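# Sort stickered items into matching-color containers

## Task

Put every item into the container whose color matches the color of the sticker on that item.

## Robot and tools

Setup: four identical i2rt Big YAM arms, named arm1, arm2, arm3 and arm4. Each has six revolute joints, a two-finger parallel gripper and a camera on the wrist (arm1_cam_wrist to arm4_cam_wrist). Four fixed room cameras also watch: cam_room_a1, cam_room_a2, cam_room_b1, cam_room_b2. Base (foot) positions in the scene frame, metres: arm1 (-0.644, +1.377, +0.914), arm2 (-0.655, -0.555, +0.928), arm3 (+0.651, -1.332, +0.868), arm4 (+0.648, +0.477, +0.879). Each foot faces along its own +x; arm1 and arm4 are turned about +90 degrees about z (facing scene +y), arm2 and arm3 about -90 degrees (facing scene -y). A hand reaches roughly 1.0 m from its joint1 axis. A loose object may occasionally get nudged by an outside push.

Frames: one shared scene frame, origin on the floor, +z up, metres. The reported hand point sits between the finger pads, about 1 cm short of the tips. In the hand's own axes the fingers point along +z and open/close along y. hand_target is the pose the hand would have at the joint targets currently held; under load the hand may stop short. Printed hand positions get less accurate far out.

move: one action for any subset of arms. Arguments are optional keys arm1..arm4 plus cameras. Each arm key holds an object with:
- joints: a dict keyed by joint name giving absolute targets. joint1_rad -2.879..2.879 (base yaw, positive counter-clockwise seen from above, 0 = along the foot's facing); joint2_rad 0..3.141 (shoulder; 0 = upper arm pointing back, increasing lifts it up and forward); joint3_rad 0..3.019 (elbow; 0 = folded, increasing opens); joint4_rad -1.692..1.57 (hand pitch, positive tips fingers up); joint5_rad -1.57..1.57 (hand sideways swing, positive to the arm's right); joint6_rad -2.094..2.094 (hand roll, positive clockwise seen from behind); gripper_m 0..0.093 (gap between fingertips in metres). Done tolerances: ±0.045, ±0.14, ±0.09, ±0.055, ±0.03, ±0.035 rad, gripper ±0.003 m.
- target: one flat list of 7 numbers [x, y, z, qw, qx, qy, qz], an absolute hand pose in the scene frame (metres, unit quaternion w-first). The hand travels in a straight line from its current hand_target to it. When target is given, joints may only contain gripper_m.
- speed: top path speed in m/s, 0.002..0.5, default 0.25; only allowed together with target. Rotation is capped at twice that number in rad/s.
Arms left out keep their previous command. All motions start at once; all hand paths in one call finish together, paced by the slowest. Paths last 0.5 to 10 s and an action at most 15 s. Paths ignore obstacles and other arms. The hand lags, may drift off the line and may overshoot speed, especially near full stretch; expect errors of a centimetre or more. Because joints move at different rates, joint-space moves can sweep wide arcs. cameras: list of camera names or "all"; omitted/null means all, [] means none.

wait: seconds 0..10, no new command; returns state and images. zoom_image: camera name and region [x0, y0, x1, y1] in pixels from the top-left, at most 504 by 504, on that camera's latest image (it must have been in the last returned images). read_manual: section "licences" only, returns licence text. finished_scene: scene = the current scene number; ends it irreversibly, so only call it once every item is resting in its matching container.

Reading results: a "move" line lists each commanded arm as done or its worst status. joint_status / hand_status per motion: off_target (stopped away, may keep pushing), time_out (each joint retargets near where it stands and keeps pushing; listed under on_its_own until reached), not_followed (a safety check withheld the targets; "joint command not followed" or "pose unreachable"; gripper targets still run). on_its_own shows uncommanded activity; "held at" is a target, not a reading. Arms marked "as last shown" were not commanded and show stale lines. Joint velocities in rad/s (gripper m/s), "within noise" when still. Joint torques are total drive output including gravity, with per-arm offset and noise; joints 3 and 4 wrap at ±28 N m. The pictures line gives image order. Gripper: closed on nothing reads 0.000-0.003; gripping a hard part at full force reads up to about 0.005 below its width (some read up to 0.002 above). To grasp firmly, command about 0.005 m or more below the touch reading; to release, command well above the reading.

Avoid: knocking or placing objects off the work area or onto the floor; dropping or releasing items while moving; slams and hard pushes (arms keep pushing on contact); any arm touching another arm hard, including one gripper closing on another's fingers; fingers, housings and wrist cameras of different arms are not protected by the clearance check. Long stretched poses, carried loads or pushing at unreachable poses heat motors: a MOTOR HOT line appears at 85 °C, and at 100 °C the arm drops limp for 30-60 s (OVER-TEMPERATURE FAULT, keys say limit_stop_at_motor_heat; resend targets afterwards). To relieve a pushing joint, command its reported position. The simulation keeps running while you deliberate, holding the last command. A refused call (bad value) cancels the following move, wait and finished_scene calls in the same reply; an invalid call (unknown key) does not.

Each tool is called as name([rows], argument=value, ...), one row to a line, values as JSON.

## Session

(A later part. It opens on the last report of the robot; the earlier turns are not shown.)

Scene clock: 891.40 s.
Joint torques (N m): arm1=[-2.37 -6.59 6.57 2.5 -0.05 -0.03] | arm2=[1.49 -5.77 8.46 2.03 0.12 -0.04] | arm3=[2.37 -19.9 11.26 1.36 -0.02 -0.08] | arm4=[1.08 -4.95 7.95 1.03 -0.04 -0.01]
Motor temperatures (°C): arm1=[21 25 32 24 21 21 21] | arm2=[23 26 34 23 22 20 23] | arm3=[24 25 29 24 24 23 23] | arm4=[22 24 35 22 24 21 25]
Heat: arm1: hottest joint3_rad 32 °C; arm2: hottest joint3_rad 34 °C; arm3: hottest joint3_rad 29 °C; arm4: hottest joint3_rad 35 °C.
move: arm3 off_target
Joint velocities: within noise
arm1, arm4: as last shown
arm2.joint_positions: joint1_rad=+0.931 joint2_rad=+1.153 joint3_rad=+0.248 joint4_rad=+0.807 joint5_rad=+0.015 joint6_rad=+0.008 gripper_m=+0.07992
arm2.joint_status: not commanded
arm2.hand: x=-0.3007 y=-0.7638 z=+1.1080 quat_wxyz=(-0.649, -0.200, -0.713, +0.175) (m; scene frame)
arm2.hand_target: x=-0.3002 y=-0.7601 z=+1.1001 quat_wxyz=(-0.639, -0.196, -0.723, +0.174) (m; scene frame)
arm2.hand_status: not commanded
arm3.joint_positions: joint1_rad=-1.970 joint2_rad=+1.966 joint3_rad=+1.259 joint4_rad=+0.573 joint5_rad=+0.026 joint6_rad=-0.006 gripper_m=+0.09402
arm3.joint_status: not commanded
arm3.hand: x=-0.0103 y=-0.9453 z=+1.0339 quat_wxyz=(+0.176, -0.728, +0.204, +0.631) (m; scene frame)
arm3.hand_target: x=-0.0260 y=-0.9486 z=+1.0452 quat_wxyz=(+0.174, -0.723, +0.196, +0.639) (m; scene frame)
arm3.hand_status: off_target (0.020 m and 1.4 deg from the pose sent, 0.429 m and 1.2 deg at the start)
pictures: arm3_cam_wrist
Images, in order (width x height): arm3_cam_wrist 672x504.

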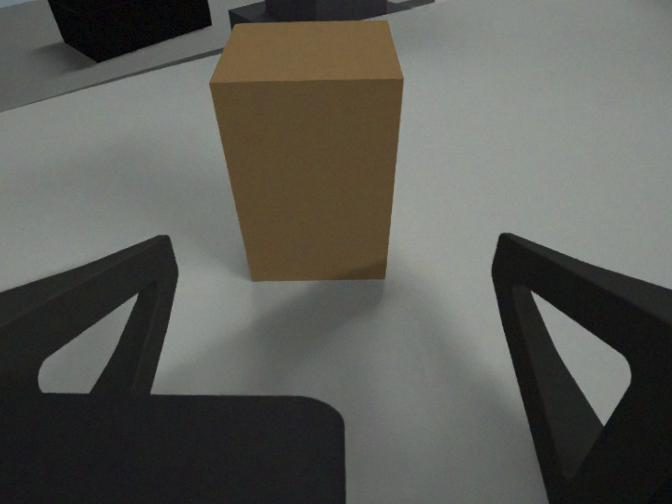

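move(arm3={"target":[-0.064,-0.931,1.052,0.1737,-0.7228,0.1964,0.6394],"speed":0.15}, cameras=["arm3_cam_wrist"])

move(arm3={"joints":{"gripper_m":0.035}}, cameras=["arm3_cam_wrist"])

Scene clock: 899.97 s.
Joint torques (N m): arm1=[-1.73 -6.42 6.48 2.41 -0.04 -0.05] | arm2=[1.55 -5.77 8.46 2 0.13 -0.03] | arm3=[2.49 -21.36 12.25 1.48 0.12 -0.07] | arm4=[0.32 -4.89 7.91 0.99 -0.04 0.01]
Motor temperatures (°C): arm1=[21 25 31 24 21 21 21] | arm2=[23 26 34 23 22 20 23] | arm3=[24 26 29 24 24 23 23] | arm4=[22 24 35 22 24 21 25]
Heat: arm1: hottest joint3_rad 31 °C; arm2: hottest joint3_rad 34 °C; arm3: hottest joint3_rad 29 °C; arm4: hottest joint3_rad 35 °C.
move: arm3 off_target
Joint velocities: within noise
arm1, arm2, arm4: as last shown
arm3.joint_positions: joint1_rad=-1.965 joint2_rad=+2.036 joint3_rad=+1.401 joint4_rad=+0.492 joint5_rad=+0.028 joint6_rad=-0.006 gripper_m=+0.09402
arm3.joint_status: not commanded
arm3.hand: x=-0.0460 y=-0.9291 z=+1.0379 quat_wxyz=(+0.174, -0.731, +0.203, +0.628) (m; scene frame)
arm3.hand_target: x=-0.0626 y=-0.9318 z=+1.0523 quat_wxyz=(+0.174, -0.723, +0.196, +0.639) (m; scene frame)
arm3.hand_status: off_target (0.023 m and 1.8 deg from the pose sent, 0.058 m and 1.4 deg at the start)
pictures: arm3_cam_wrist
Images, in order (width x height): arm3_cam_wrist 672x504.

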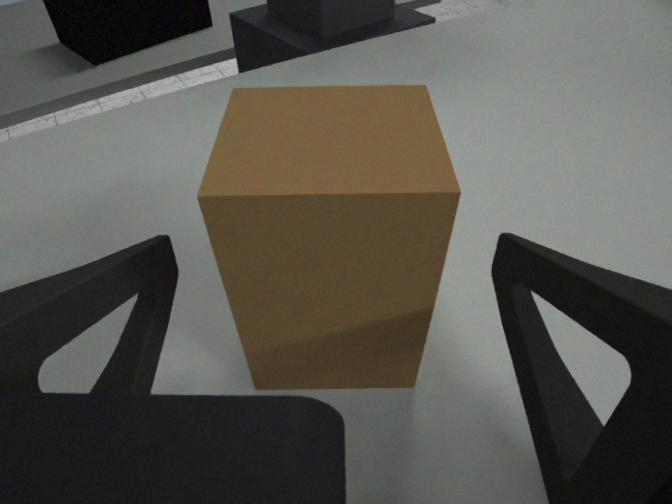

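Scene clock: 900.60 s.
Joint torques (N m): arm1=[-2.37 -6.18 6.42 2.36 -0.08 -0.03] | arm2=[1.61 -5.71 8.43 2.03 0.14 -0.04] | arm3=[2.49 -21.3 12.21 1.44 0.1 -0.06] | arm4=[0.62 -5.19 8.08 1.09 -0.03 0.02]
Motor temperatures (°C): arm1=[21 25 31 24 21 21 21] | arm2=[23 26 34 23 22 20 23] | arm3=[24 26 29 24 24 23 23] | arm4=[22 24 35 22 24 21 25]
Heat: arm1: hottest joint3_rad 31 °C; arm2: hottest joint3_rad 34 °C; arm3: hottest joint3_rad 29 °C; arm4: hottest joint3_rad 35 °C.
move: arm3 off_target
Joint velocities: within noise
arm1, arm2, arm4: as last shown
arm3.joint_positions: joint1_rad=-1.965 joint2_rad=+2.036 joint3_rad=+1.401 joint4_rad=+0.492 joint5_rad=+0.028 joint6_rad=-0.006 gripper_m=+0.04428
arm3.joint_status: gripper_m off_target (ended at +0.04431, target +0.03500)
arm3.hand: x=-0.0460 y=-0.9291 z=+1.0379 quat_wxyz=(+0.174, -0.731, +0.203, +0.628) (m; scene frame)
arm3.hand_target: x=-0.0626 y=-0.9318 z=+1.0523 quat_wxyz=(+0.174, -0.723, +0.196, +0.640) (m; scene frame)
arm3.hand_status: not commanded
pictures: arm3_cam_wrist
Images, in order (width x height): arm3_cam_wrist 672x504.

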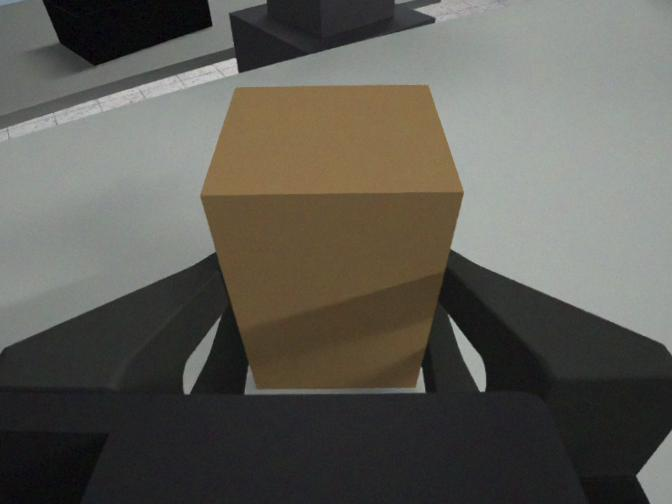

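move(arm3={"target":[-0.06,-0.93,1.12,0.1737,-0.7228,0.1964,0.6394],"speed":0.3}, cameras=[])

move(arm3={"target":[0.32,-1.14,1.15,0.1737,-0.7228,0.1964,0.6394],"speed":0.5}, cameras=[])

move(arm3={"joints":{"joint1_rad":1.885,"joint2_rad":1.641,"joint3_rad":1.168,"joint4_rad":-1.098,"joint5_rad":0,"joint6_rad":1.5}}, cameras=["arm3_cam_wrist"])

Scene clock: 917.83 s.
Joint torques (N m): arm1=[-2.32 -5.77 6.53 2.37 0.01 -0.03] | arm2=[1.49 -5.83 8.42 1.98 0.15 -0.03] | arm3=[2.2 -23.3 12.86 1.63 0 -0.08] | arm4=[0.44 -5.01 7.95 0.9 -0.04 0.02]
Motor temperatures (°C): arm1=[21 25 31 24 21 21 21] | arm2=[23 26 33 23 22 20 23] | arm3=[24 26 30 24 24 23 24] | arm4=[22 24 35 22 24 21 25]
Heat: arm1: hottest joint3_rad 31 °C; arm2: hottest joint3_rad 33 °C; arm3: hottest joint3_rad 30 °C; arm4: hottest joint3_rad 35 °C.
move: arm3 off_target
Joint velocities: within noise
arm1.joint_positions: joint1_rad=-2.246 joint2_rad=+1.475 joint3_rad=+0.331 joint4_rad=+1.004 joint5_rad=+0.000 joint6_rad=+0.014 gripper_m=+0.09296
arm1.joint_status: not commanded
arm1.hand: x=-0.2683 y=+1.1173 z=+1.0394 quat_wxyz=(-0.622, -0.230, -0.724, +0.192) (m; scene frame)
arm1.hand_target: x=-0.2660 y=+1.1151 z=+1.0499 quat_wxyz=(-0.632, -0.224, -0.715, +0.198) (m; scene frame)
arm1.hand_status: not commanded
arm2, arm4: as last shown
arm3.joint_positions: joint1_rad=-1.965 joint2_rad=+1.963 joint3_rad=+1.440 joint4_rad=+0.349 joint5_rad=+0.028 joint6_rad=-0.006 gripper_m=+0.04428
arm3.joint_status: not commanded
arm3.hand: x=-0.0452 y=-0.9290 z=+1.0819 quat_wxyz=(+0.171, -0.741, +0.205, +0.617) (m; scene frame)
arm3.hand_target: x=-0.0577 y=-0.9312 z=+1.1199 quat_wxyz=(+0.174, -0.723, +0.197, +0.639) (m; scene frame)
arm3.hand_status: off_target (0.041 m and 3.5 deg from the pose sent, 0.083 m and 1.8 deg at the start)
pictures: none
No camera images: "cameras" was empty.

Scene clock: 919.57 s.
Joint torques (N m): arm1=[-1.96 -7.24 6.49 2.45 -0.03 -0.06] | arm2=[1.67 -5.89 8.5 2.03 0.14 -0.02] | arm3=[2.2 -1.79 9.87 1.69 0.09 -0.06] | arm4=[0.56 -5.01 8.05 0.99 0 0.01]
Motor temperatures (°C): arm1=[21 25 31 24 21 21 21] | arm2=[23 26 33 23 22 20 23] | arm3=[24 26 31 24 24 23 24] | arm4=[22 24 35 22 24 21 25]
Heat: arm1: hottest joint3_rad 31 °C; arm2: hottest joint3_rad 33 °C; arm3: hottest joint3_rad 31 °C; arm4: hottest joint3_rad 35 °C.
move: arm3 done
Joint velocities: within noise
arm1, arm2, arm4: as last shown
arm3.joint_positions: joint1_rad=-1.965 joint2_rad=+0.674 joint3_rad=+0.388 joint4_rad=+0.171 joint5_rad=+0.028 joint6_rad=-0.006 gripper_m=+0.04428
arm3.joint_status: not commanded
arm3.hand: x=+0.3232 y=-1.1365 z=+1.1484 quat_wxyz=(+0.177, -0.722, +0.201, +0.638) (m; scene frame)
arm3.hand_target: x=+0.3201 y=-1.1400 z=+1.1499 quat_wxyz=(+0.174, -0.723, +0.196, +0.639) (m; scene frame)
arm3.hand_status: done (0.005 m and 0.6 deg from the pose sent, 0.427 m and 3.5 deg at the start)
pictures: none
No camera images: "cameras" was empty.

Scene clock: 924.30 s.
Joint torques (N m): arm1=[-2.2 -6.53 6.56 2.39 -0.02 -0.04] | arm2=[1.61 -5.71 8.44 2.03 0.14 -0.04] | arm3=[28.63 7.88 13.7 -3.19 -2.53 -0.33] | arm4=[0.85 -5.13 8.01 1.02 -0.04 0.02]
Motor temperatures (°C): arm1=[21 25 31 24 21 21 21] | arm2=[23 26 33 23 22 20 23] | arm3=[27 26 31 24 25 23 24] | arm4=[22 24 34 22 24 21 25]
Heat: arm1: hottest joint3_rad 31 °C; arm2: hottest joint3_rad 33 °C; arm3: hottest joint3_rad 31 °C; arm4: hottest joint3_rad 34 °C.
move: arm3 time_out
Joint velocities: within noise
arm1, arm2, arm4: as last shown
arm3.joint_positions: joint1_rad=-1.486 joint2_rad=+1.422 joint3_rad=+1.105 joint4_rad=-1.015 joint5_rad=+0.069 joint6_rad=+1.526 gripper_m=+0.04410
arm3.joint_status: joint1_rad time_out (moved +0.478 of +3.850); joint2_rad time_out (moved +0.748 of +0.967); joint4_rad time_out (moved -1.187 of -1.269); joint5_rad time_out (moved +0.041 of -0.028); the others done
arm3.on_its_own: joint1_rad reads -1.486 and still pushes toward -1.095 since a time_out (your +1.885 is given up); joint2_rad reads +1.422 and still pushes toward +1.641 since a time_out; joint4_rad reads -1.015 and still pushes toward -1.098 since a time_out; joint5_rad reads +0.069 and still pushes toward +0.000 since a time_out
arm3.hand: x=+0.1978 y=-1.3007 z=+1.0241 quat_wxyz=(-0.060, -0.701, +0.703, +0.105) (m; scene frame)
arm3.hand_target: x=+0.2231 y=-1.4884 z=+0.9528 quat_wxyz=(-0.005, -0.841, +0.542, -0.004) (m; scene frame)
arm3.hand_status: not commanded
pictures: arm3_cam_wrist
Images, in order (width x height): arm3_cam_wrist 672x504.

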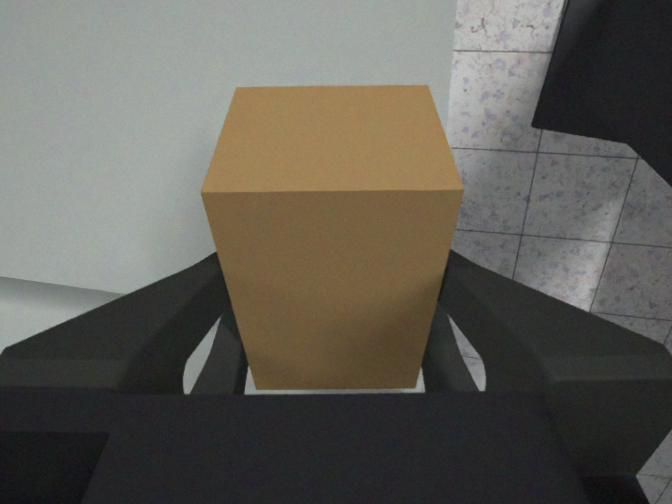

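move(arm3={"joints":{"joint1_rad":-1.60,"joint2_rad":1.2,"joint3_rad":0.95,"joint4_rad":-1.0,"joint5_rad":0.02}}, cameras=["arm3_cam_wrist","cam_room_a1"])

Scene clock: 941.60 s.
Joint torques (N m): arm1=[-1.96 -6.48 6.28 2.37 -0.1 -0.02] | arm2=[1.61 -5.6 8.47 2.02 0.13 -0.03] | arm3=[1.14 -9.05 9.29 0.47 0.06 -0.16] | arm4=[0.32 -5.25 7.97 1.1 -0.02 0.01]
Motor temperatures (°C): arm1=[21 25 31 24 21 21 21] | arm2=[23 26 33 23 22 20 23] | arm3=[29 26 34 24 29 23 24] | arm4=[22 23 34 22 24 21 25]
Heat: arm1: hottest joint3_rad 31 °C; arm2: hottest joint3_rad 33 °C; arm3: hottest joint3_rad 34 °C; arm4: hottest joint3_rad 34 °C.
move: arm3 done
Joint velocities: within noise
arm1, arm2: as last shown
arm3.joint_positions: joint1_rad=-1.596 joint2_rad=+1.201 joint3_rad=+0.942 joint4_rad=-0.999 joint5_rad=+0.022 joint6_rad=+1.508 gripper_m=+0.04408
arm3.joint_status: all done
arm3.hand: x=+0.2623 y=-1.2678 z=+1.0429 quat_wxyz=(-0.094, -0.667, +0.729, +0.123) (m; scene frame)
arm3.hand_target: x=+0.2601 y=-1.2663 z=+1.0467 quat_wxyz=(-0.096, -0.668, +0.727, +0.126) (m; scene frame)
arm3.hand_status: not commanded
arm4.joint_positions: joint1_rad=+2.192 joint2_rad=+1.094 joint3_rad=+0.392 joint4_rad=+0.597 joint5_rad=+0.004 joint6_rad=+0.004 gripper_m=+0.07992
arm4.joint_status: not commanded
arm4.hand: x=+0.3019 y=+0.2001 z=+1.1069 quat_wxyz=(+0.223, +0.700, +0.244, -0.633) (m; scene frame)
arm4.hand_target: x=+0.3001 y=+0.2001 z=+1.1002 quat_wxyz=(+0.219, +0.707, +0.247, -0.626) (m; scene frame)
arm4.hand_status: not commanded
pictures: arm3_cam_wrist, cam_room_a1
Images, in order (width x height): arm3_cam_wrist 672x504, cam_room_a1 672x504.

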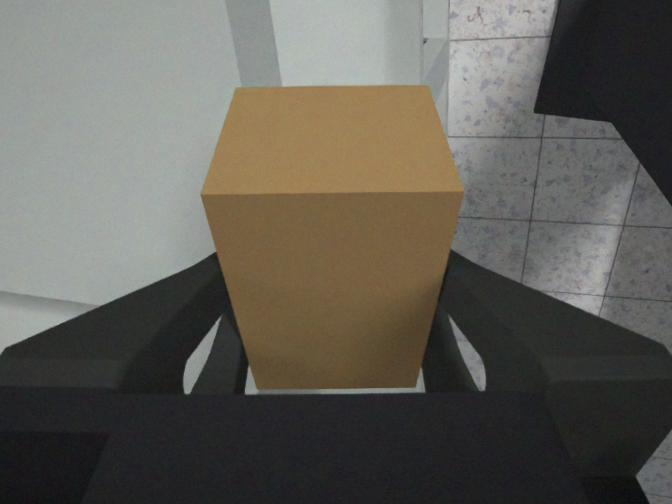

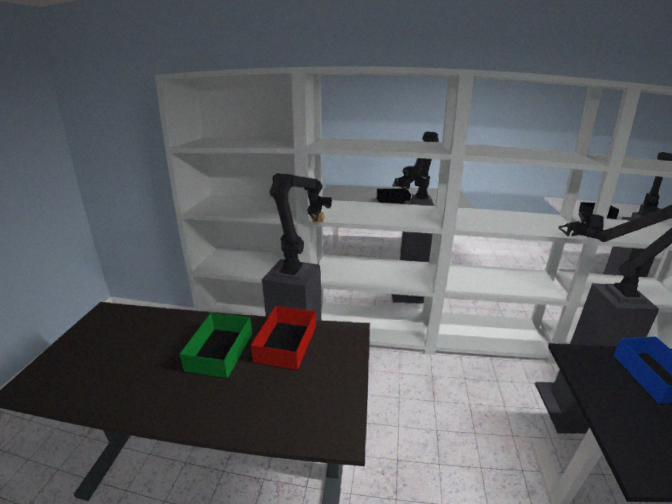

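move(arm3={"joints":{"joint1_rad":-1.6,"joint2_rad":0.5,"joint3_rad":0.9,"joint4_rad":-1.0,"joint5_rad":0,"joint6_rad":1.5}}, cameras=[])

move(arm3={"joints":{"joint1_rad":1.885}}, cameras=["arm3_cam_wrist"])

move(arm3={"joints":{"joint1_rad":1.885,"joint2_rad":1.641,"joint3_rad":1.168,"joint4_rad":-1.098}}, cameras=["arm3_cam_wrist"])

Scene clock: 955.13 s.
Joint torques (N m): arm1=[-1.9 -6.3 6.49 2.39 -0.04 -0.05] | arm2=[1.61 -5.71 8.46 2.03 0.13 -0.03] | arm3=[0.91 1.03 10 1.43 -0.02 -0.2] | arm4=[0.62 -5.3 7.95 1.13 -0.02 -0.01]
Motor temperatures (°C): arm1=[21 25 31 24 21 21 21] | arm2=[23 26 33 23 22 20 23] | arm3=[28 26 33 24 27 23 24] | arm4=[22 23 34 22 24 21 25]
Heat: arm1: hottest joint3_rad 31 °C; arm2: hottest joint3_rad 33 °C; arm3: hottest joint3_rad 33 °C; arm4: hottest joint3_rad 34 °C.
move: arm3 done
Joint velocities: within noise
arm1, arm2, arm4: as last shown
arm3.joint_positions: joint1_rad=-1.596 joint2_rad=+0.496 joint3_rad=+0.890 joint4_rad=-0.999 joint5_rad=+0.002 joint6_rad=+1.508 gripper_m=+0.04408
arm3.joint_status: all done
arm3.hand: x=+0.3775 y=-1.2854 z=+1.2436 quat_wxyz=(-0.295, -0.598, +0.655, +0.356) (m; scene frame)
arm3.hand_target: x=+0.3768 y=-1.2846 z=+1.2480 quat_wxyz=(-0.295, -0.598, +0.652, +0.359) (m; scene frame)
arm3.hand_status: not commanded
pictures: none
No camera images: "cameras" was empty.

Scene clock: 957.63 s.
Joint torques (N m): arm1=[-2.61 -6.3 6.45 2.29 -0.01 -0.04] | arm2=[1.49 -5.77 8.44 2.03 0.14 -0.04] | arm3=[1.96 0.85 10.04 1.44 0.15 -0.19] | arm4=[0.5 -5.36 7.99 1.05 -0.03 0.01]
Motor temperatures (°C): arm1=[21 25 31 24 21 21 21] | arm2=[23 25 33 23 22 20 23] | arm3=[28 26 33 24 27 23 24] | arm4=[22 23 34 22 24 21 25]
Heat: arm1: hottest joint3_rad 31 °C; arm2: hottest joint3_rad 33 °C; arm3: hottest joint3_rad 33 °C; arm4: hottest joint3_rad 34 °C.
move: arm3 done
Joint velocities: within noise
arm1, arm4: as last shown
arm2.joint_positions: joint1_rad=+0.931 joint2_rad=+1.153 joint3_rad=+0.248 joint4_rad=+0.807 joint5_rad=+0.015 joint6_rad=+0.008 gripper_m=+0.07992
arm2.joint_status: not commanded
arm2.hand: x=-0.3007 y=-0.7638 z=+1.1080 quat_wxyz=(-0.649, -0.200, -0.713, +0.175) (m; scene frame)
arm2.hand_target: x=-0.3002 y=-0.7601 z=+1.1001 quat_wxyz=(-0.639, -0.196, -0.723, +0.174) (m; scene frame)
arm2.hand_status: not commanded
arm3.joint_positions: joint1_rad=+1.875 joint2_rad=+0.499 joint3_rad=+0.890 joint4_rad=-0.999 joint5_rad=-0.002 joint6_rad=+1.507 gripper_m=+0.04407
arm3.joint_status: all done
arm3.hand: x=+0.9226 y=-1.2760 z=+1.2434 quat_wxyz=(-0.311, -0.542, -0.702, -0.343) (m; scene frame)
arm3.hand_target: x=+0.9224 y=-1.2736 z=+1.2485 quat_wxyz=(-0.313, -0.535, -0.705, -0.345) (m; scene frame)
arm3.hand_status: not commanded
pictures: arm3_cam_wrist
Images, in order (width x height): arm3_cam_wrist 672x504.

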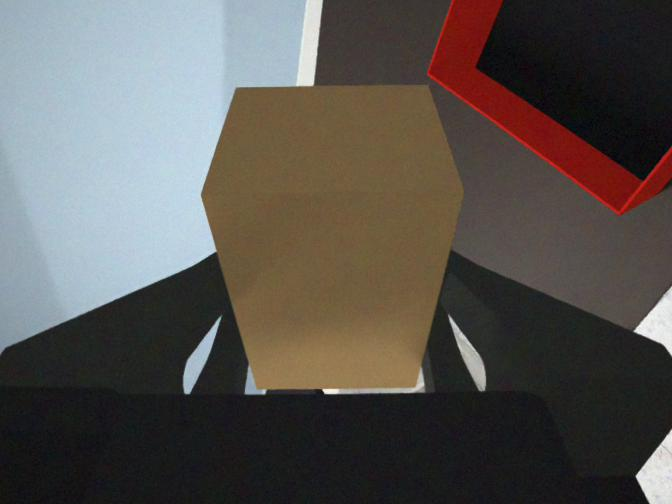

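Scene clock: 959.17 s.
Joint torques (N m): arm1=[-2.2 -6.18 6.46 2.5 -0.04 -0.04] | arm2=[1.49 -5.71 8.46 2.02 0.13 -0.03] | arm3=[1.73 -14.86 8.43 -0.29 0.2 -0.11] | arm4=[0.79 -5.13 7.95 0.92 -0.03 0]
Motor temperatures (°C): arm1=[21 25 31 24 21 21 21] | arm2=[23 25 33 23 22 20 23] | arm3=[28 26 33 23 27 23 24] | arm4=[22 23 34 22 24 21 25]
Heat: arm1: hottest joint3_rad 31 °C; arm2: hottest joint3_rad 33 °C; arm3: hottest joint3_rad 33 °C; arm4: hottest joint3_rad 34 °C.
move: arm3 done
Joint velocities: within noise
arm1, arm2, arm4: as last shown
arm3.joint_positions: joint1_rad=+1.875 joint2_rad=+1.643 joint3_rad=+1.156 joint4_rad=-1.097 joint5_rad=-0.002 joint6_rad=+1.507 gripper_m=+0.04408
arm3.joint_status: all done
arm3.hand: x=+1.0944 y=-1.2483 z=+0.9454 quat_wxyz=(+0.001, -0.614, -0.789, +0.009) (m; scene frame)
arm3.hand_target: x=+1.0985 y=-1.2432 z=+0.9506 quat_wxyz=(-0.004, -0.608, -0.794, +0.005) (m; scene frame)
arm3.hand_status: not commanded
pictures: arm3_cam_wrist
Images, in order (width x height): arm3_cam_wrist 672x504.

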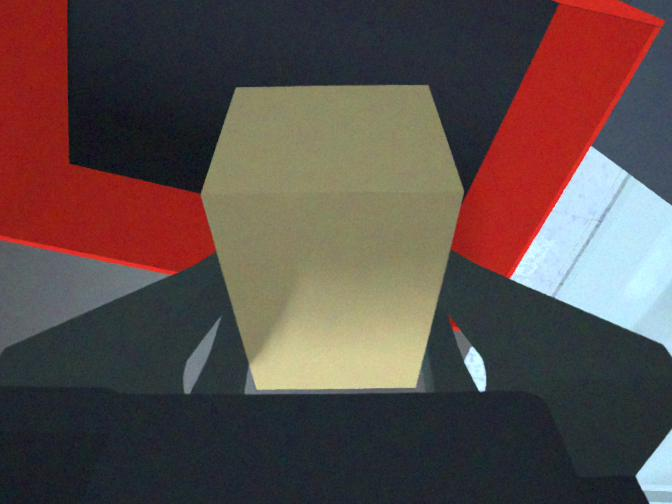

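move(arm3={"target":[1.1,-1.245,0.745,0.0,-0.608,-0.794,0.0],"speed":0.25}, cameras=["arm3_cam_wrist"])

move(arm3={"target":[1.1,-1.245,0.73,0.0,-0.608,-0.794,0.0],"speed":0.1}, cameras=[])

move(arm3={"target":[1.1,-1.245,0.717,0.0,-0.608,-0.794,0.0],"speed":0.1}, cameras=[])

Scene clock: 966.43 s.
Joint torques (N m): arm1=[-1.85 -6.53 6.48 2.36 -0.04 -0.07] | arm2=[1.55 -5.83 8.49 2.04 0.13 -0.03] | arm3=[1.49 -15.5 4.64 0.44 0.13 -0.11] | arm4=[0.56 -5.19 7.99 1.01 0 -0.01]
Motor temperatures (°C): arm1=[21 25 31 24 21 21 21] | arm2=[23 25 32 23 22 20 23] | arm3=[27 26 33 23 26 23 24] | arm4=[22 23 34 22 24 21 25]
Heat: arm1: hottest joint3_rad 31 °C; arm2: hottest joint3_rad 32 °C; arm3: hottest joint3_rad 33 °C; arm4: hottest joint3_rad 34 °C.
move: arm3 done
Joint velocities: within noise
arm1, arm2, arm4: as last shown
arm3.joint_positions: joint1_rad=+1.875 joint2_rad=+2.000 joint3_rad=+1.031 joint4_rad=-0.596 joint5_rad=-0.014 joint6_rad=+1.504 gripper_m=+0.04408
arm3.joint_status: not commanded
arm3.hand: x=+1.1019 y=-1.2475 z=+0.7527 quat_wxyz=(-0.001, -0.613, -0.790, -0.002) (m; scene frame)
arm3.hand_target: x=+1.0999 y=-1.2451 z=+0.7451 quat_wxyz=(+0.000, -0.608, -0.794, +0.000) (m; scene frame)
arm3.hand_status: done (0.008 m and 0.8 deg from the pose sent, 0.201 m and 1.4 deg at the start)
pictures: arm3_cam_wrist
Images, in order (width x height): arm3_cam_wrist 672x504.

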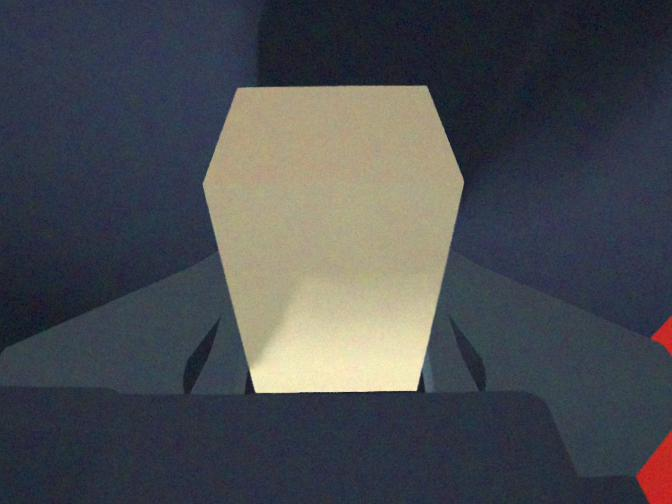

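Scene clock: 967.40 s.
Joint torques (N m): arm1=[-2.49 -6.18 6.41 2.25 -0.05 -0.02] | arm2=[1.55 -5.71 8.44 2.02 0.13 -0.03] | arm3=[1.49 -12.75 4.6 1.06 0.16 -0.09] | arm4=[0.67 -5.13 7.99 1.24 -0.03 0]
Motor temperatures (°C): arm1=[21 25 31 24 21 21 21] | arm2=[23 25 32 23 22 20 23] | arm3=[27 26 32 23 26 23 24] | arm4=[22 23 34 22 24 21 25]
Heat: arm1: hottest joint3_rad 31 °C; arm2: hottest joint3_rad 32 °C; arm3: hottest joint3_rad 32 °C; arm4: hottest joint3_rad 34 °C.
move: arm3 off_target
Joint velocities: within noise
arm1.joint_positions: joint1_rad=-2.246 joint2_rad=+1.475 joint3_rad=+0.331 joint4_rad=+1.004 joint5_rad=+0.000 joint6_rad=+0.014 gripper_m=+0.09296
arm1.joint_status: not commanded
arm1.hand: x=-0.2683 y=+1.1173 z=+1.0394 quat_wxyz=(-0.622, -0.230, -0.724, +0.192) (m; scene frame)
arm1.hand_target: x=-0.2660 y=+1.1151 z=+1.0499 quat_wxyz=(-0.632, -0.224, -0.715, +0.198) (m; scene frame)
arm1.hand_status: not commanded
arm2, arm4: as last shown
arm3.joint_positions: joint1_rad=+1.875 joint2_rad=+2.001 joint3_rad=+1.031 joint4_rad=-0.575 joint5_rad=-0.015 joint6_rad=+1.502 gripper_m=+0.04408
arm3.joint_status: not commanded
arm3.hand: x=+1.1066 y=-1.2465 z=+0.7523 quat_wxyz=(-0.008, -0.612, -0.791, -0.009) (m; scene frame)
arm3.hand_target: x=+1.0992 y=-1.2453 z=+0.7311 quat_wxyz=(+0.000, -0.608, -0.794, +0.000) (m; scene frame)
arm3.hand_status: off_target (0.023 m and 1.5 deg from the pose sent, 0.023 m and 0.8 deg at the start)
pictures: none
No camera images: "cameras" was empty.

Scene clock: 968.37 s.
Joint torques (N m): arm1=[-2.14 -5.77 6.34 2.54 -0.04 -0.08] | arm2=[1.55 -5.71 8.43 2.04 0.14 -0.02] | arm3=[1.49 -10.34 4.48 1.54 0.26 -0.07] | arm4=[0.79 -5.36 8.02 0.96 -0.02 0.04]
Motor temperatures (°C): arm1=[21 25 31 24 21 21 21] | arm2=[23 25 32 23 22 20 23] | arm3=[27 26 32 23 26 23 24] | arm4=[22 23 34 22 24 21 25]
Heat: arm1: hottest joint3_rad 31 °C; arm2: hottest joint3_rad 32 °C; arm3: hottest joint3_rad 32 °C; arm4: hottest joint3_rad 34 °C.
move: arm3 off_target
Joint velocities: within noise
arm1, arm2, arm4: as last shown
arm3.joint_positions: joint1_rad=+1.875 joint2_rad=+2.003 joint3_rad=+1.031 joint4_rad=-0.559 joint5_rad=-0.017 joint6_rad=+1.500 gripper_m=+0.04408
arm3.joint_status: not commanded
arm3.hand: x=+1.1100 y=-1.2455 z=+0.7515 quat_wxyz=(-0.012, -0.611, -0.791, -0.015) (m; scene frame)
arm3.hand_target: x=+1.0980 y=-1.2456 z=+0.7194 quat_wxyz=(+0.000, -0.608, -0.794, +0.000) (m; scene frame)
arm3.hand_status: off_target (0.036 m and 2.3 deg from the pose sent, 0.036 m and 1.5 deg at the start)
pictures: none
No camera images: "cameras" was empty.

move(arm3={"joints":{"gripper_m":0.075}}, cameras=[])

move(arm3={"target":[1.08,-1.245,0.95,0.0,-0.608,-0.794,0.0],"speed":0.4}, cameras=["arm3_cam_wrist"])

move(arm1={"joints":{"joint1_rad":1.50,"joint2_rad":0.923,"joint3_rad":0.983,"joint4_rad":-0.98,"joint5_rad":0,"joint6_rad":0,"gripper_m":0.093}}, arm2={"joints":{"joint1_rad":-1.687,"joint2_rad":0.923,"joint3_rad":0.983,"joint4_rad":-0.98,"joint5_rad":0,"joint6_rad":0,"gripper_m":0.093}}, arm3={"joints":{"joint1_rad":1.691,"joint2_rad":0.923,"joint3_rad":0.983,"joint4_rad":-0.98,"joint5_rad":0,"joint6_rad":0,"gripper_m":0.093}}, arm4={"joints":{"joint1_rad":-1.627,"joint2_rad":0.923,"joint3_rad":0.983,"joint4_rad":-0.98,"joint5_rad":0,"joint6_rad":0,"gripper_m":0.093}})

Scene clock: 1019.63 s.
Joint torques (N m): arm1=[-1.96 -6.01 6.57 2.62 -0.01 -0.03] | arm2=[1.55 -5.77 8.46 1.99 0.14 -0.03] | arm3=[1.26 -13.39 3.82 0.08 0 -0.06] | arm4=[0.56 -5.3 7.97 1.09 -0.03 -0.01]
Motor temperatures (°C): arm1=[21 25 31 24 21 21 21] | arm2=[23 25 32 23 22 20 23] | arm3=[25 25 29 23 25 23 25] | arm4=[22 23 34 22 24 21 25]
Heat: arm1: hottest joint3_rad 31 °C; arm2: hottest joint3_rad 32 °C; arm3: hottest joint3_rad 29 °C; arm4: hottest joint3_rad 34 °C.
move: arm3 done
Joint velocities: within noise
arm1, arm2, arm4: as last shown
arm3.joint_positions: joint1_rad=+1.877 joint2_rad=+2.033 joint3_rad=+1.037 joint4_rad=-0.524 joint5_rad=-0.011 joint6_rad=+1.497 gripper_m=+0.07496
arm3.joint_status: all done
arm3.hand: x=+1.1143 y=-1.2451 z=+0.7400 quat_wxyz=(-0.018, -0.609, -0.792, -0.017) (m; scene frame)
arm3.hand_target: x=+1.0980 y=-1.2455 z=+0.7195 quat_wxyz=(+0.000, -0.608, -0.794, +0.000) (m; scene frame)
arm3.hand_status: not commanded
pictures: none
No camera images: "cameras" was empty.

Scene clock: 1020.93 s.
Joint torques (N m): arm1=[-2.14 -6.36 6.45 2.43 -0.06 -0.07] | arm2=[1.55 -5.77 8.46 2.03 0.13 -0.03] | arm3=[1.79 -12.92 9.78 -0.53 0.04 -0.03] | arm4=[0.44 -5.36 7.92 1.05 -0.01 0]
Motor temperatures (°C): arm1=[21 25 31 24 21 21 21] | arm2=[23 25 32 23 22 20 23] | arm3=[25 25 29 23 25 23 25] | arm4=[22 23 34 22 24 21 25]
Heat: arm1: hottest joint3_rad 31 °C; arm2: hottest joint3_rad 32 °C; arm3: hottest joint3_rad 29 °C; arm4: hottest joint3_rad 34 °C.
move: arm3 off_target
Joint velocities: within noise
arm1, arm2: as last shown
arm3.joint_positions: joint1_rad=+1.877 joint2_rad=+1.584 joint3_rad=+1.081 joint4_rad=-1.075 joint5_rad=-0.012 joint6_rad=+1.497 gripper_m=+0.07497
arm3.joint_status: not commanded
arm3.hand: x=+1.0707 y=-1.2502 z=+0.9450 quat_wxyz=(+0.002, -0.610, -0.792, +0.004) (m; scene frame)
arm3.hand_target: x=+1.0798 y=-1.2450 z=+0.9500 quat_wxyz=(+0.000, -0.608, -0.794, +0.000) (m; scene frame)
arm3.hand_status: off_target (0.012 m and 0.6 deg from the pose sent, 0.213 m and 2.8 deg at the start)
arm4.joint_positions: joint1_rad=+2.192 joint2_rad=+1.094 joint3_rad=+0.392 joint4_rad=+0.597 joint5_rad=+0.004 joint6_rad=+0.004 gripper_m=+0.07992
arm4.joint_status: not commanded
arm4.hand: x=+0.3019 y=+0.2001 z=+1.1069 quat_wxyz=(+0.223, +0.700, +0.244, -0.633) (m; scene frame)
arm4.hand_target: x=+0.3001 y=+0.2001 z=+1.1002 quat_wxyz=(+0.219, +0.707, +0.247, -0.626) (m; scene frame)
arm4.hand_status: not commanded
pictures: arm3_cam_wrist
Images, in order (width x height): arm3_cam_wrist 672x504.

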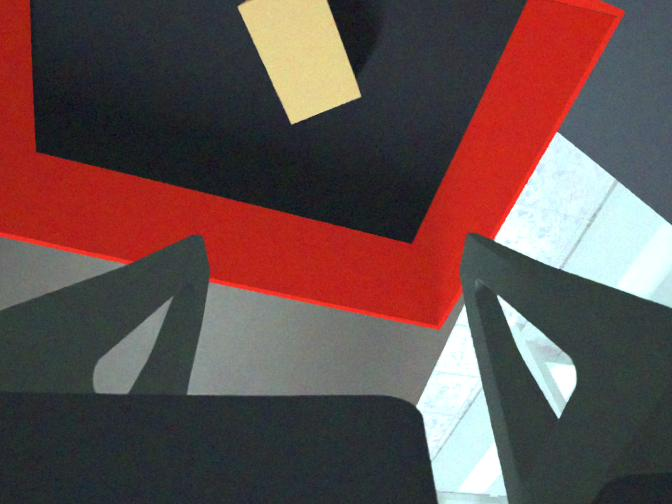

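Scene clock: 1026.23 s.
Joint torques (N m): arm1=[-2.2 -2.2 12.26 0.68 0.56 0] | arm2=[0.62 -6.95 16.85 1.37 -0.11 -0.01] | arm3=[1.9 -4.54 10.04 1.48 0.04 -0.12] | arm4=[0.85 -7 11.45 0.55 -0.04 0.13]
Motor temperatures (°C): arm1=[24 25 32 24 36 22 21] | arm2=[23 25 34 23 22 20 23] | arm3=[25 25 29 23 25 23 24] | arm4=[22 23 36 22 25 21 25]
Heat: arm1: hottest joint5_rad 36 °C; arm2: hottest joint3_rad 34 °C; arm3: hottest joint3_rad 29 °C; arm4: hottest joint3_rad 36 °C.
move: arm1 time_out; arm2 done; arm3 done; arm4 done
Joint velocities: within noise
arm1.joint_positions: joint1_rad=-1.117 joint2_rad=+0.917 joint3_rad=+0.971 joint4_rad=-0.969 joint5_rad=+1.384 joint6_rad=+0.008 gripper_m=+0.09307
arm1.joint_status: joint1_rad time_out (moved +1.130 of +3.746); joint5_rad time_out (moved +1.385 of +0.000); the others done
arm1.on_its_own: joint1_rad is held at -1.118, not at your +1.500, since a time_out; joint5_rad is held at +1.386, not at your +0.000, since a time_out
arm1.hand: x=-0.3005 y=+1.3749 z=+1.3178 quat_wxyz=(-0.392, -0.010, -0.761, +0.517) (m; scene frame)
arm1.hand_target: x=-0.2991 y=+1.3751 z=+1.3209 quat_wxyz=(-0.388, -0.006, -0.761, +0.520) (m; scene frame)
arm1.hand_status: not commanded
arm2.joint_positions: joint1_rad=-1.686 joint2_rad=+0.929 joint3_rad=+0.927 joint4_rad=-0.967 joint5_rad=+0.002 joint6_rad=+0.008 gripper_m=+0.09294
arm2.joint_status: all done
arm2.hand: x=-1.0262 y=-0.5560 z=+1.1986 quat_wxyz=(+0.001, -0.955, +0.003, +0.296) (m; scene frame)
arm2.hand_target: x=-1.0334 y=-0.5561 z=+1.2281 quat_wxyz=(+0.001, -0.948, -0.001, +0.319) (m; scene frame)
arm2.hand_status: not commanded
arm3.joint_positions: joint1_rad=+1.682 joint2_rad=+0.915 joint3_rad=+0.976 joint4_rad=-0.988 joint5_rad=+0.000 joint6_rad=+0.008 gripper_m=+0.09296
arm3.joint_status: all done
arm3.hand: x=+1.0240 y=-1.3317 z=+1.1664 quat_wxyz=(-0.317, -0.006, -0.949, +0.007) (m; scene frame)
arm3.hand_target: x=+1.0282 y=-1.3282 z=+1.1685 quat_wxyz=(-0.320, +0.002, -0.947, +0.007) (m; scene frame)
arm3.hand_status: not commanded
arm4.joint_positions: joint1_rad=-1.626 joint2_rad=+0.936 joint3_rad=+0.954 joint4_rad=-0.969 joint5_rad=+0.003 joint6_rad=-0.011 gripper_m=+0.09297
arm4.joint_status: all done
arm4.hand: x=+1.0260 y=+0.4776 z=+1.1600 quat_wxyz=(-0.303, +0.006, -0.953, +0.005) (m; scene frame)
arm4.hand_target: x=+1.0270 y=+0.4781 z=+1.1780 quat_wxyz=(-0.317, +0.001, -0.948, +0.002) (m; scene frame)
arm4.hand_status: not commanded
pictures: arm1_cam_wrist, arm2_cam_wrist, arm3_cam_wrist, arm4_cam_wrist, cam_room_a1, cam_room_a2, cam_room_b1, cam_room_b2
Images, in order (width x height): arm1_cam_wrist 672x504, arm2_cam_wrist 672x504, arm3_cam_wrist 672x504, arm4_cam_wrist 672x504, cam_room_a1 672x504, cam_room_a2 672x504, cam_room_b1 672x504, cam_room_b2 672x504.

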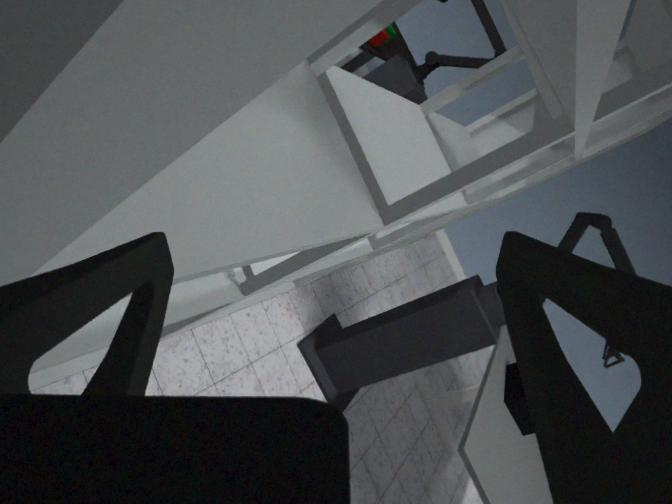

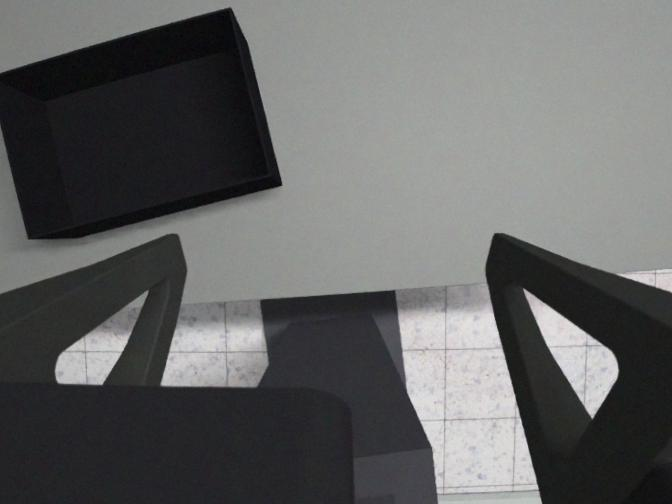

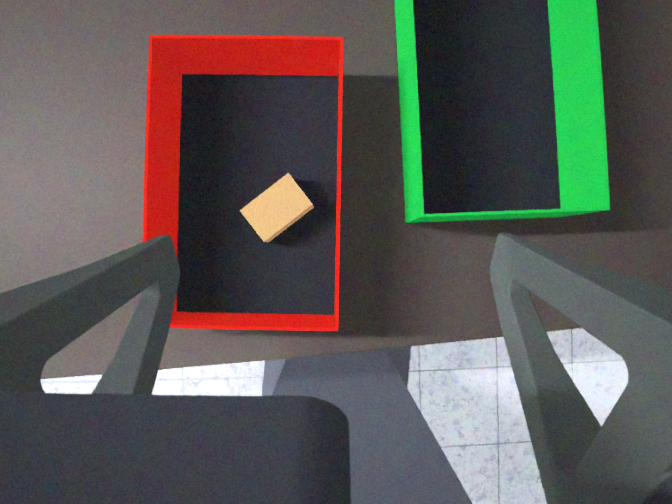

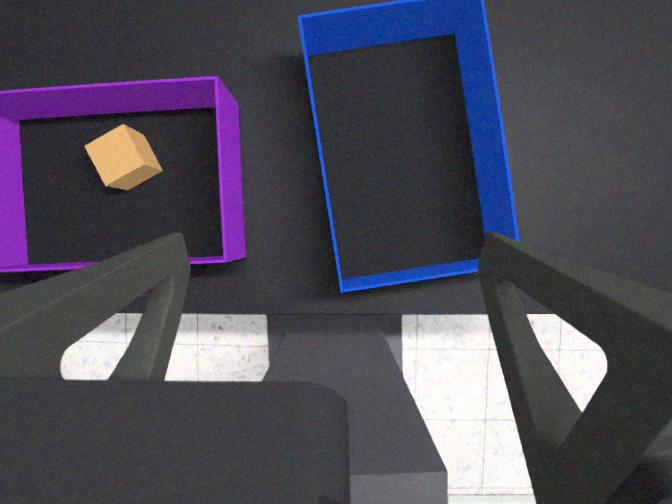

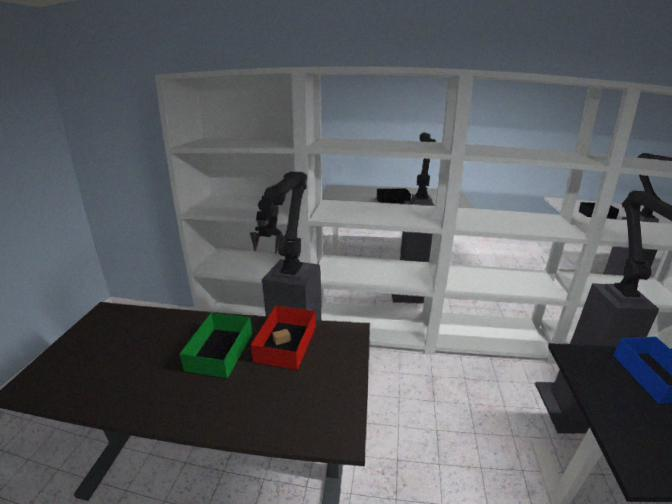

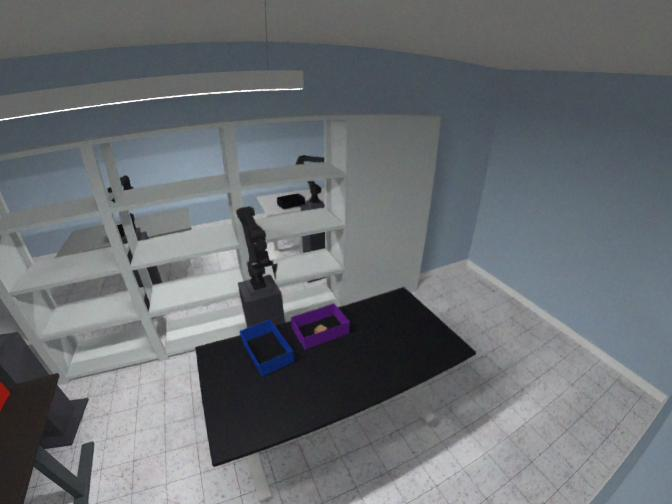

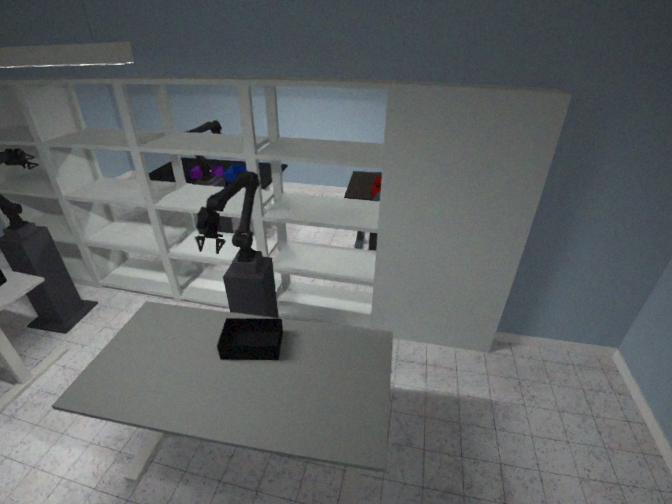

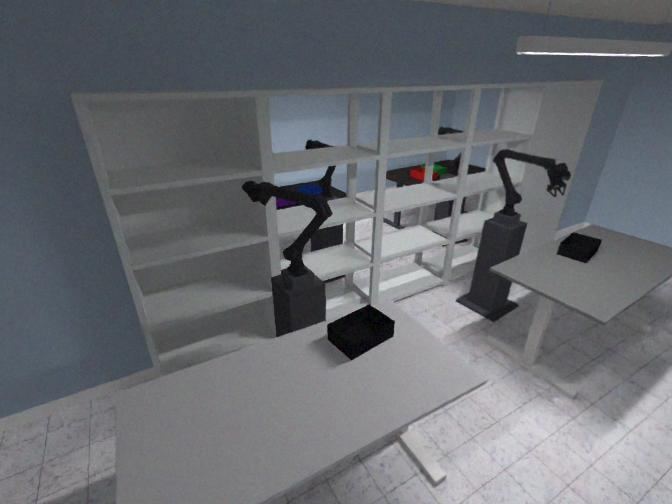

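move(arm1={"joints":{"joint1_rad":-1.9,"joint2_rad":0.6,"joint3_rad":0.8}}, cameras=["arm1_cam_wrist","cam_room_b2"])

move(arm1={"joints":{"joint2_rad":0.5,"joint3_rad":0.9,"joint4_rad":-1.0,"joint5_rad":0}}, cameras=["arm1_cam_wrist","cam_room_b2"])

Scene clock: 1039.07 s.
Joint torques (N m): arm1=[-2.08 1.79 12.12 0.98 0.43 0.06] | arm2=[0.56 -7 16.84 1.4 -0.11 -0.02] | arm3=[1.67 -4.6 10.06 1.51 0.03 -0.12] | arm4=[0.97 -7.24 11.36 0.66 -0.04 0.13]
Motor temperatures (°C): arm1=[23 25 33 24 29 22 21] | arm2=[23 25 38 23 22 20 23] | arm3=[25 25 30 23 25 23 24] | arm4=[22 23 39 22 25 21 25]
Heat: arm1: hottest joint3_rad 33 °C; arm2: hottest joint3_rad 38 °C; arm3: hottest joint3_rad 30 °C; arm4: hottest joint3_rad 39 °C.
move: arm1 done
Joint velocities: within noise
arm1.joint_positions: joint1_rad=-1.894 joint2_rad=+0.591 joint3_rad=+0.790 joint4_rad=-0.972 joint5_rad=+1.386 joint6_rad=+0.006 gripper_m=+0.09307
arm1.joint_status: all done
arm1.on_its_own: joint5_rad is held at +1.386, not at your +0.000, since a time_out
arm1.hand: x=-0.4914 y=+1.1631 z=+1.3108 quat_wxyz=(-0.218, -0.333, -0.673, +0.623) (m; scene frame)
arm1.hand_target: x=-0.4906 y=+1.1618 z=+1.3131 quat_wxyz=(-0.212, -0.332, -0.675, +0.625) (m; scene frame)
arm1.hand_status: not commanded
arm2, arm3, arm4: as last shown
pictures: arm1_cam_wrist, cam_room_b2
Images, in order (width x height): arm1_cam_wrist 672x504, cam_room_b2 672x504.

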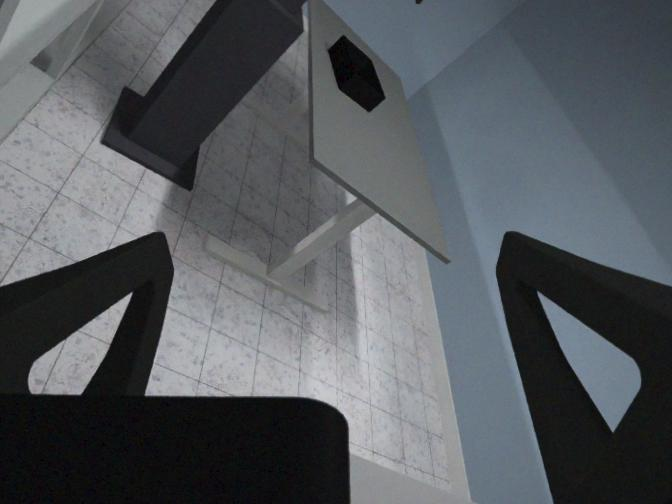

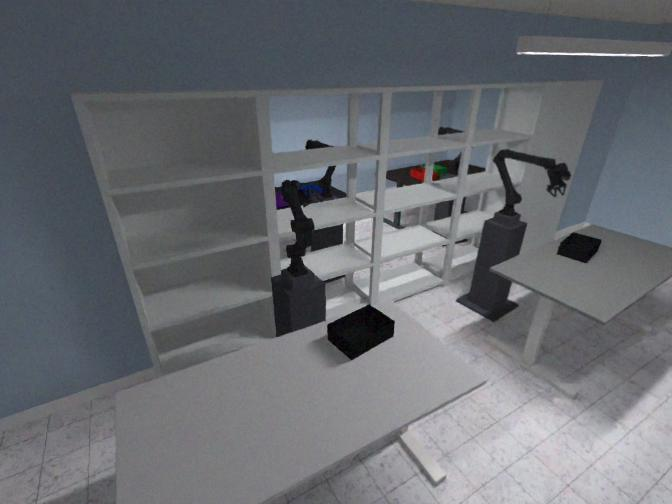

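Scene clock: 1040.63 s.
Joint torques (N m): arm1=[-2.43 3.49 15.23 1.4 0 0] | arm2=[0.73 -6.83 16.8 1.39 -0.11 -0.01] | arm3=[1.79 -4.42 10.1 1.52 0.02 -0.12] | arm4=[0.85 -6.71 11.37 0.51 -0.02 0.13]
Motor temperatures (°C): arm1=[23 25 33 24 28 22 21] | arm2=[23 25 39 23 22 20 23] | arm3=[25 25 30 23 25 23 24] | arm4=[22 23 39 22 25 21 25]
Heat: arm1: hottest joint3_rad 33 °C; arm2: hottest joint3_rad 39 °C; arm3: hottest joint3_rad 30 °C; arm4: hottest joint3_rad 39 °C.
move: arm1 done
Joint velocities: within noise
arm1.joint_positions: joint1_rad=-1.896 joint2_rad=+0.494 joint3_rad=+0.856 joint4_rad=-0.992 joint5_rad=+0.002 joint6_rad=+0.002 gripper_m=+0.09306
arm1.joint_status: all done
arm1.hand: x=-0.3708 y=+1.3056 z=+1.2696 quat_wxyz=(-0.442, -0.115, -0.888, +0.058) (m; scene frame)
arm1.hand_target: x=-0.3704 y=+1.3045 z=+1.2911 quat_wxyz=(-0.456, -0.115, -0.881, +0.060) (m; scene frame)
arm1.hand_status: not commanded
arm2, arm3, arm4: as last shown
pictures: arm1_cam_wrist, cam_room_b2
Images, in order (width x height): arm1_cam_wrist 672x504, cam_room_b2 672x504.

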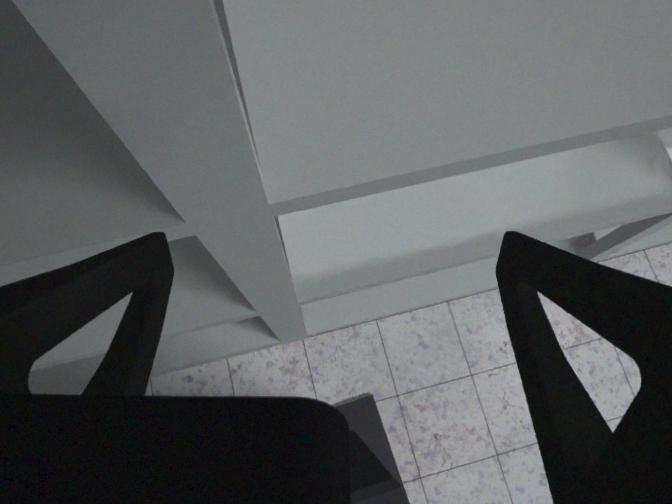

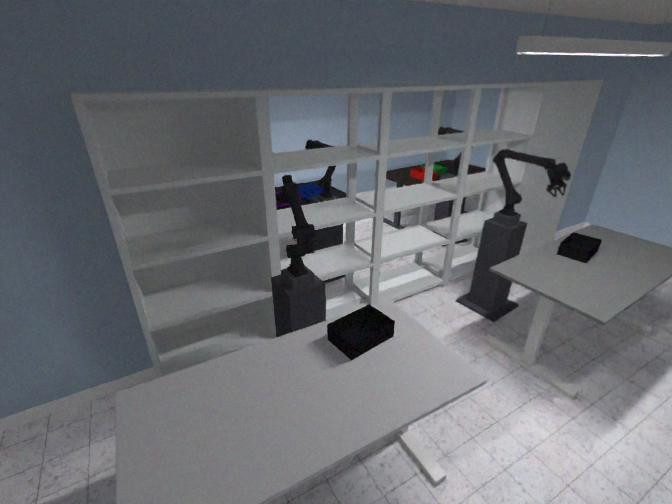

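move(arm1={"joints":{"joint1_rad":1.5}}, arm3={"joints":{"joint1_rad":1.855,"joint2_rad":1.62,"joint3_rad":1.13,"joint4_rad":-1.086,"joint6_rad":1.077}}, arm4={"joints":{"joint1_rad":-1.11,"joint2_rad":1.87,"joint3_rad":1.44,"joint4_rad":-1.14}}, cameras=["arm1_cam_wrist","arm3_cam_wrist","arm4_cam_wrist"])

Scene clock: 1075.47 s.
Joint torques (N m): arm1=[-1.61 3.25 15.08 1.52 0.11 0.05] | arm2=[0.62 -7.06 16.8 1.39 -0.11 -0.01] | arm3=[1.38 -15.74 9.24 -0.44 0.11 0.03] | arm4=[0.26 -20.19 8.85 -0.4 0.06 0.17]
Motor temperatures (°C): arm1=[22 24 38 23 24 22 21] | arm2=[23 25 44 23 22 20 23] | arm3=[25 25 31 23 25 23 24] | arm4=[22 23 43 22 25 21 25]
Heat: arm1: hottest joint3_rad 38 °C; arm2: hottest joint3_rad 44 °C; arm3: hottest joint3_rad 31 °C; arm4: hottest joint3_rad 43 °C.
move: arm1 done; arm3 done; arm4 done
Joint velocities: within noise
arm1.joint_positions: joint1_rad=+1.494 joint2_rad=+0.494 joint3_rad=+0.856 joint4_rad=-0.992 joint5_rad=-0.002 joint6_rad=+0.002 gripper_m=+0.09307
arm1.joint_status: all done
arm1.hand: x=-0.9146 y=+1.3787 z=+1.2783 quat_wxyz=(-0.002, +0.888, -0.004, -0.460) (m; scene frame)
arm1.hand_target: x=-0.9146 y=+1.3773 z=+1.2998 quat_wxyz=(-0.002, +0.881, +0.000, -0.473) (m; scene frame)
arm1.hand_status: not commanded
arm2: as last shown
arm3.joint_positions: joint1_rad=+1.853 joint2_rad=+1.632 joint3_rad=+1.106 joint4_rad=-1.079 joint5_rad=+0.000 joint6_rad=+1.069 gripper_m=+0.09297
arm3.joint_status: all done
arm3.hand: x=+1.0798 y=-1.2615 z=+0.9338 quat_wxyz=(+0.011, -0.439, -0.898, +0.016) (m; scene frame)
arm3.hand_target: x=+1.0891 y=-1.2587 z=+0.9469 quat_wxyz=(-0.002, -0.441, -0.897, +0.007) (m; scene frame)
arm3.hand_status: not commanded
arm4.joint_positions: joint1_rad=-1.102 joint2_rad=+1.878 joint3_rad=+1.421 joint4_rad=-1.131 joint5_rad=+0.001 joint6_rad=-0.011 gripper_m=+0.09297
arm4.joint_status: all done
arm4.hand: x=+1.1152 y=+0.7474 z=+0.9324 quat_wxyz=(+0.011, +0.265, -0.964, +0.004) (m; scene frame)
arm4.hand_target: x=+1.1227 y=+0.7471 z=+0.9433 quat_wxyz=(+0.002, +0.256, -0.967, +0.001) (m; scene frame)
arm4.hand_status: not commanded
pictures: arm1_cam_wrist, arm3_cam_wrist, arm4_cam_wrist
Images, in order (width x height): arm1_cam_wrist 672x504, arm3_cam_wrist 672x504, arm4_cam_wrist 672x504.

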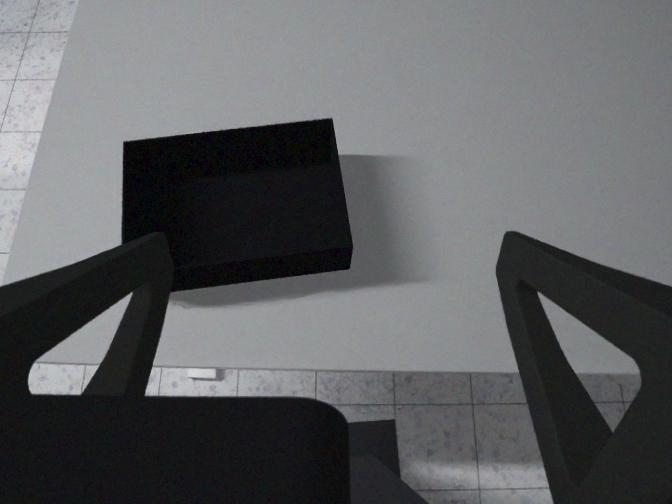

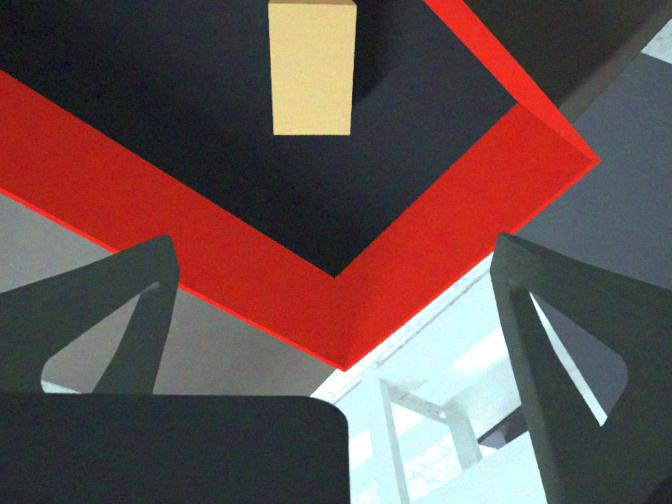

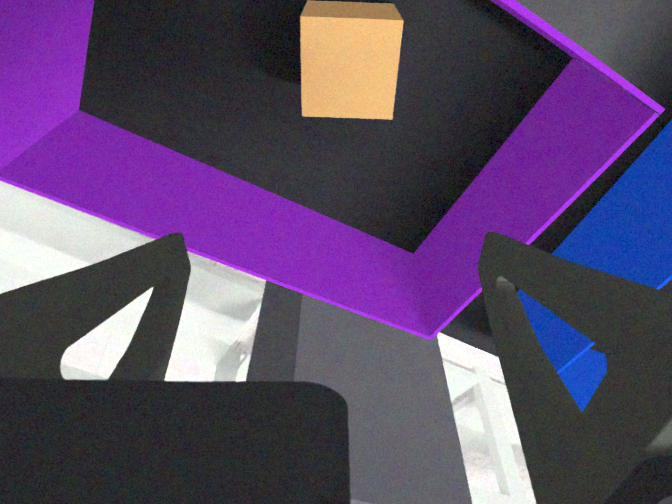

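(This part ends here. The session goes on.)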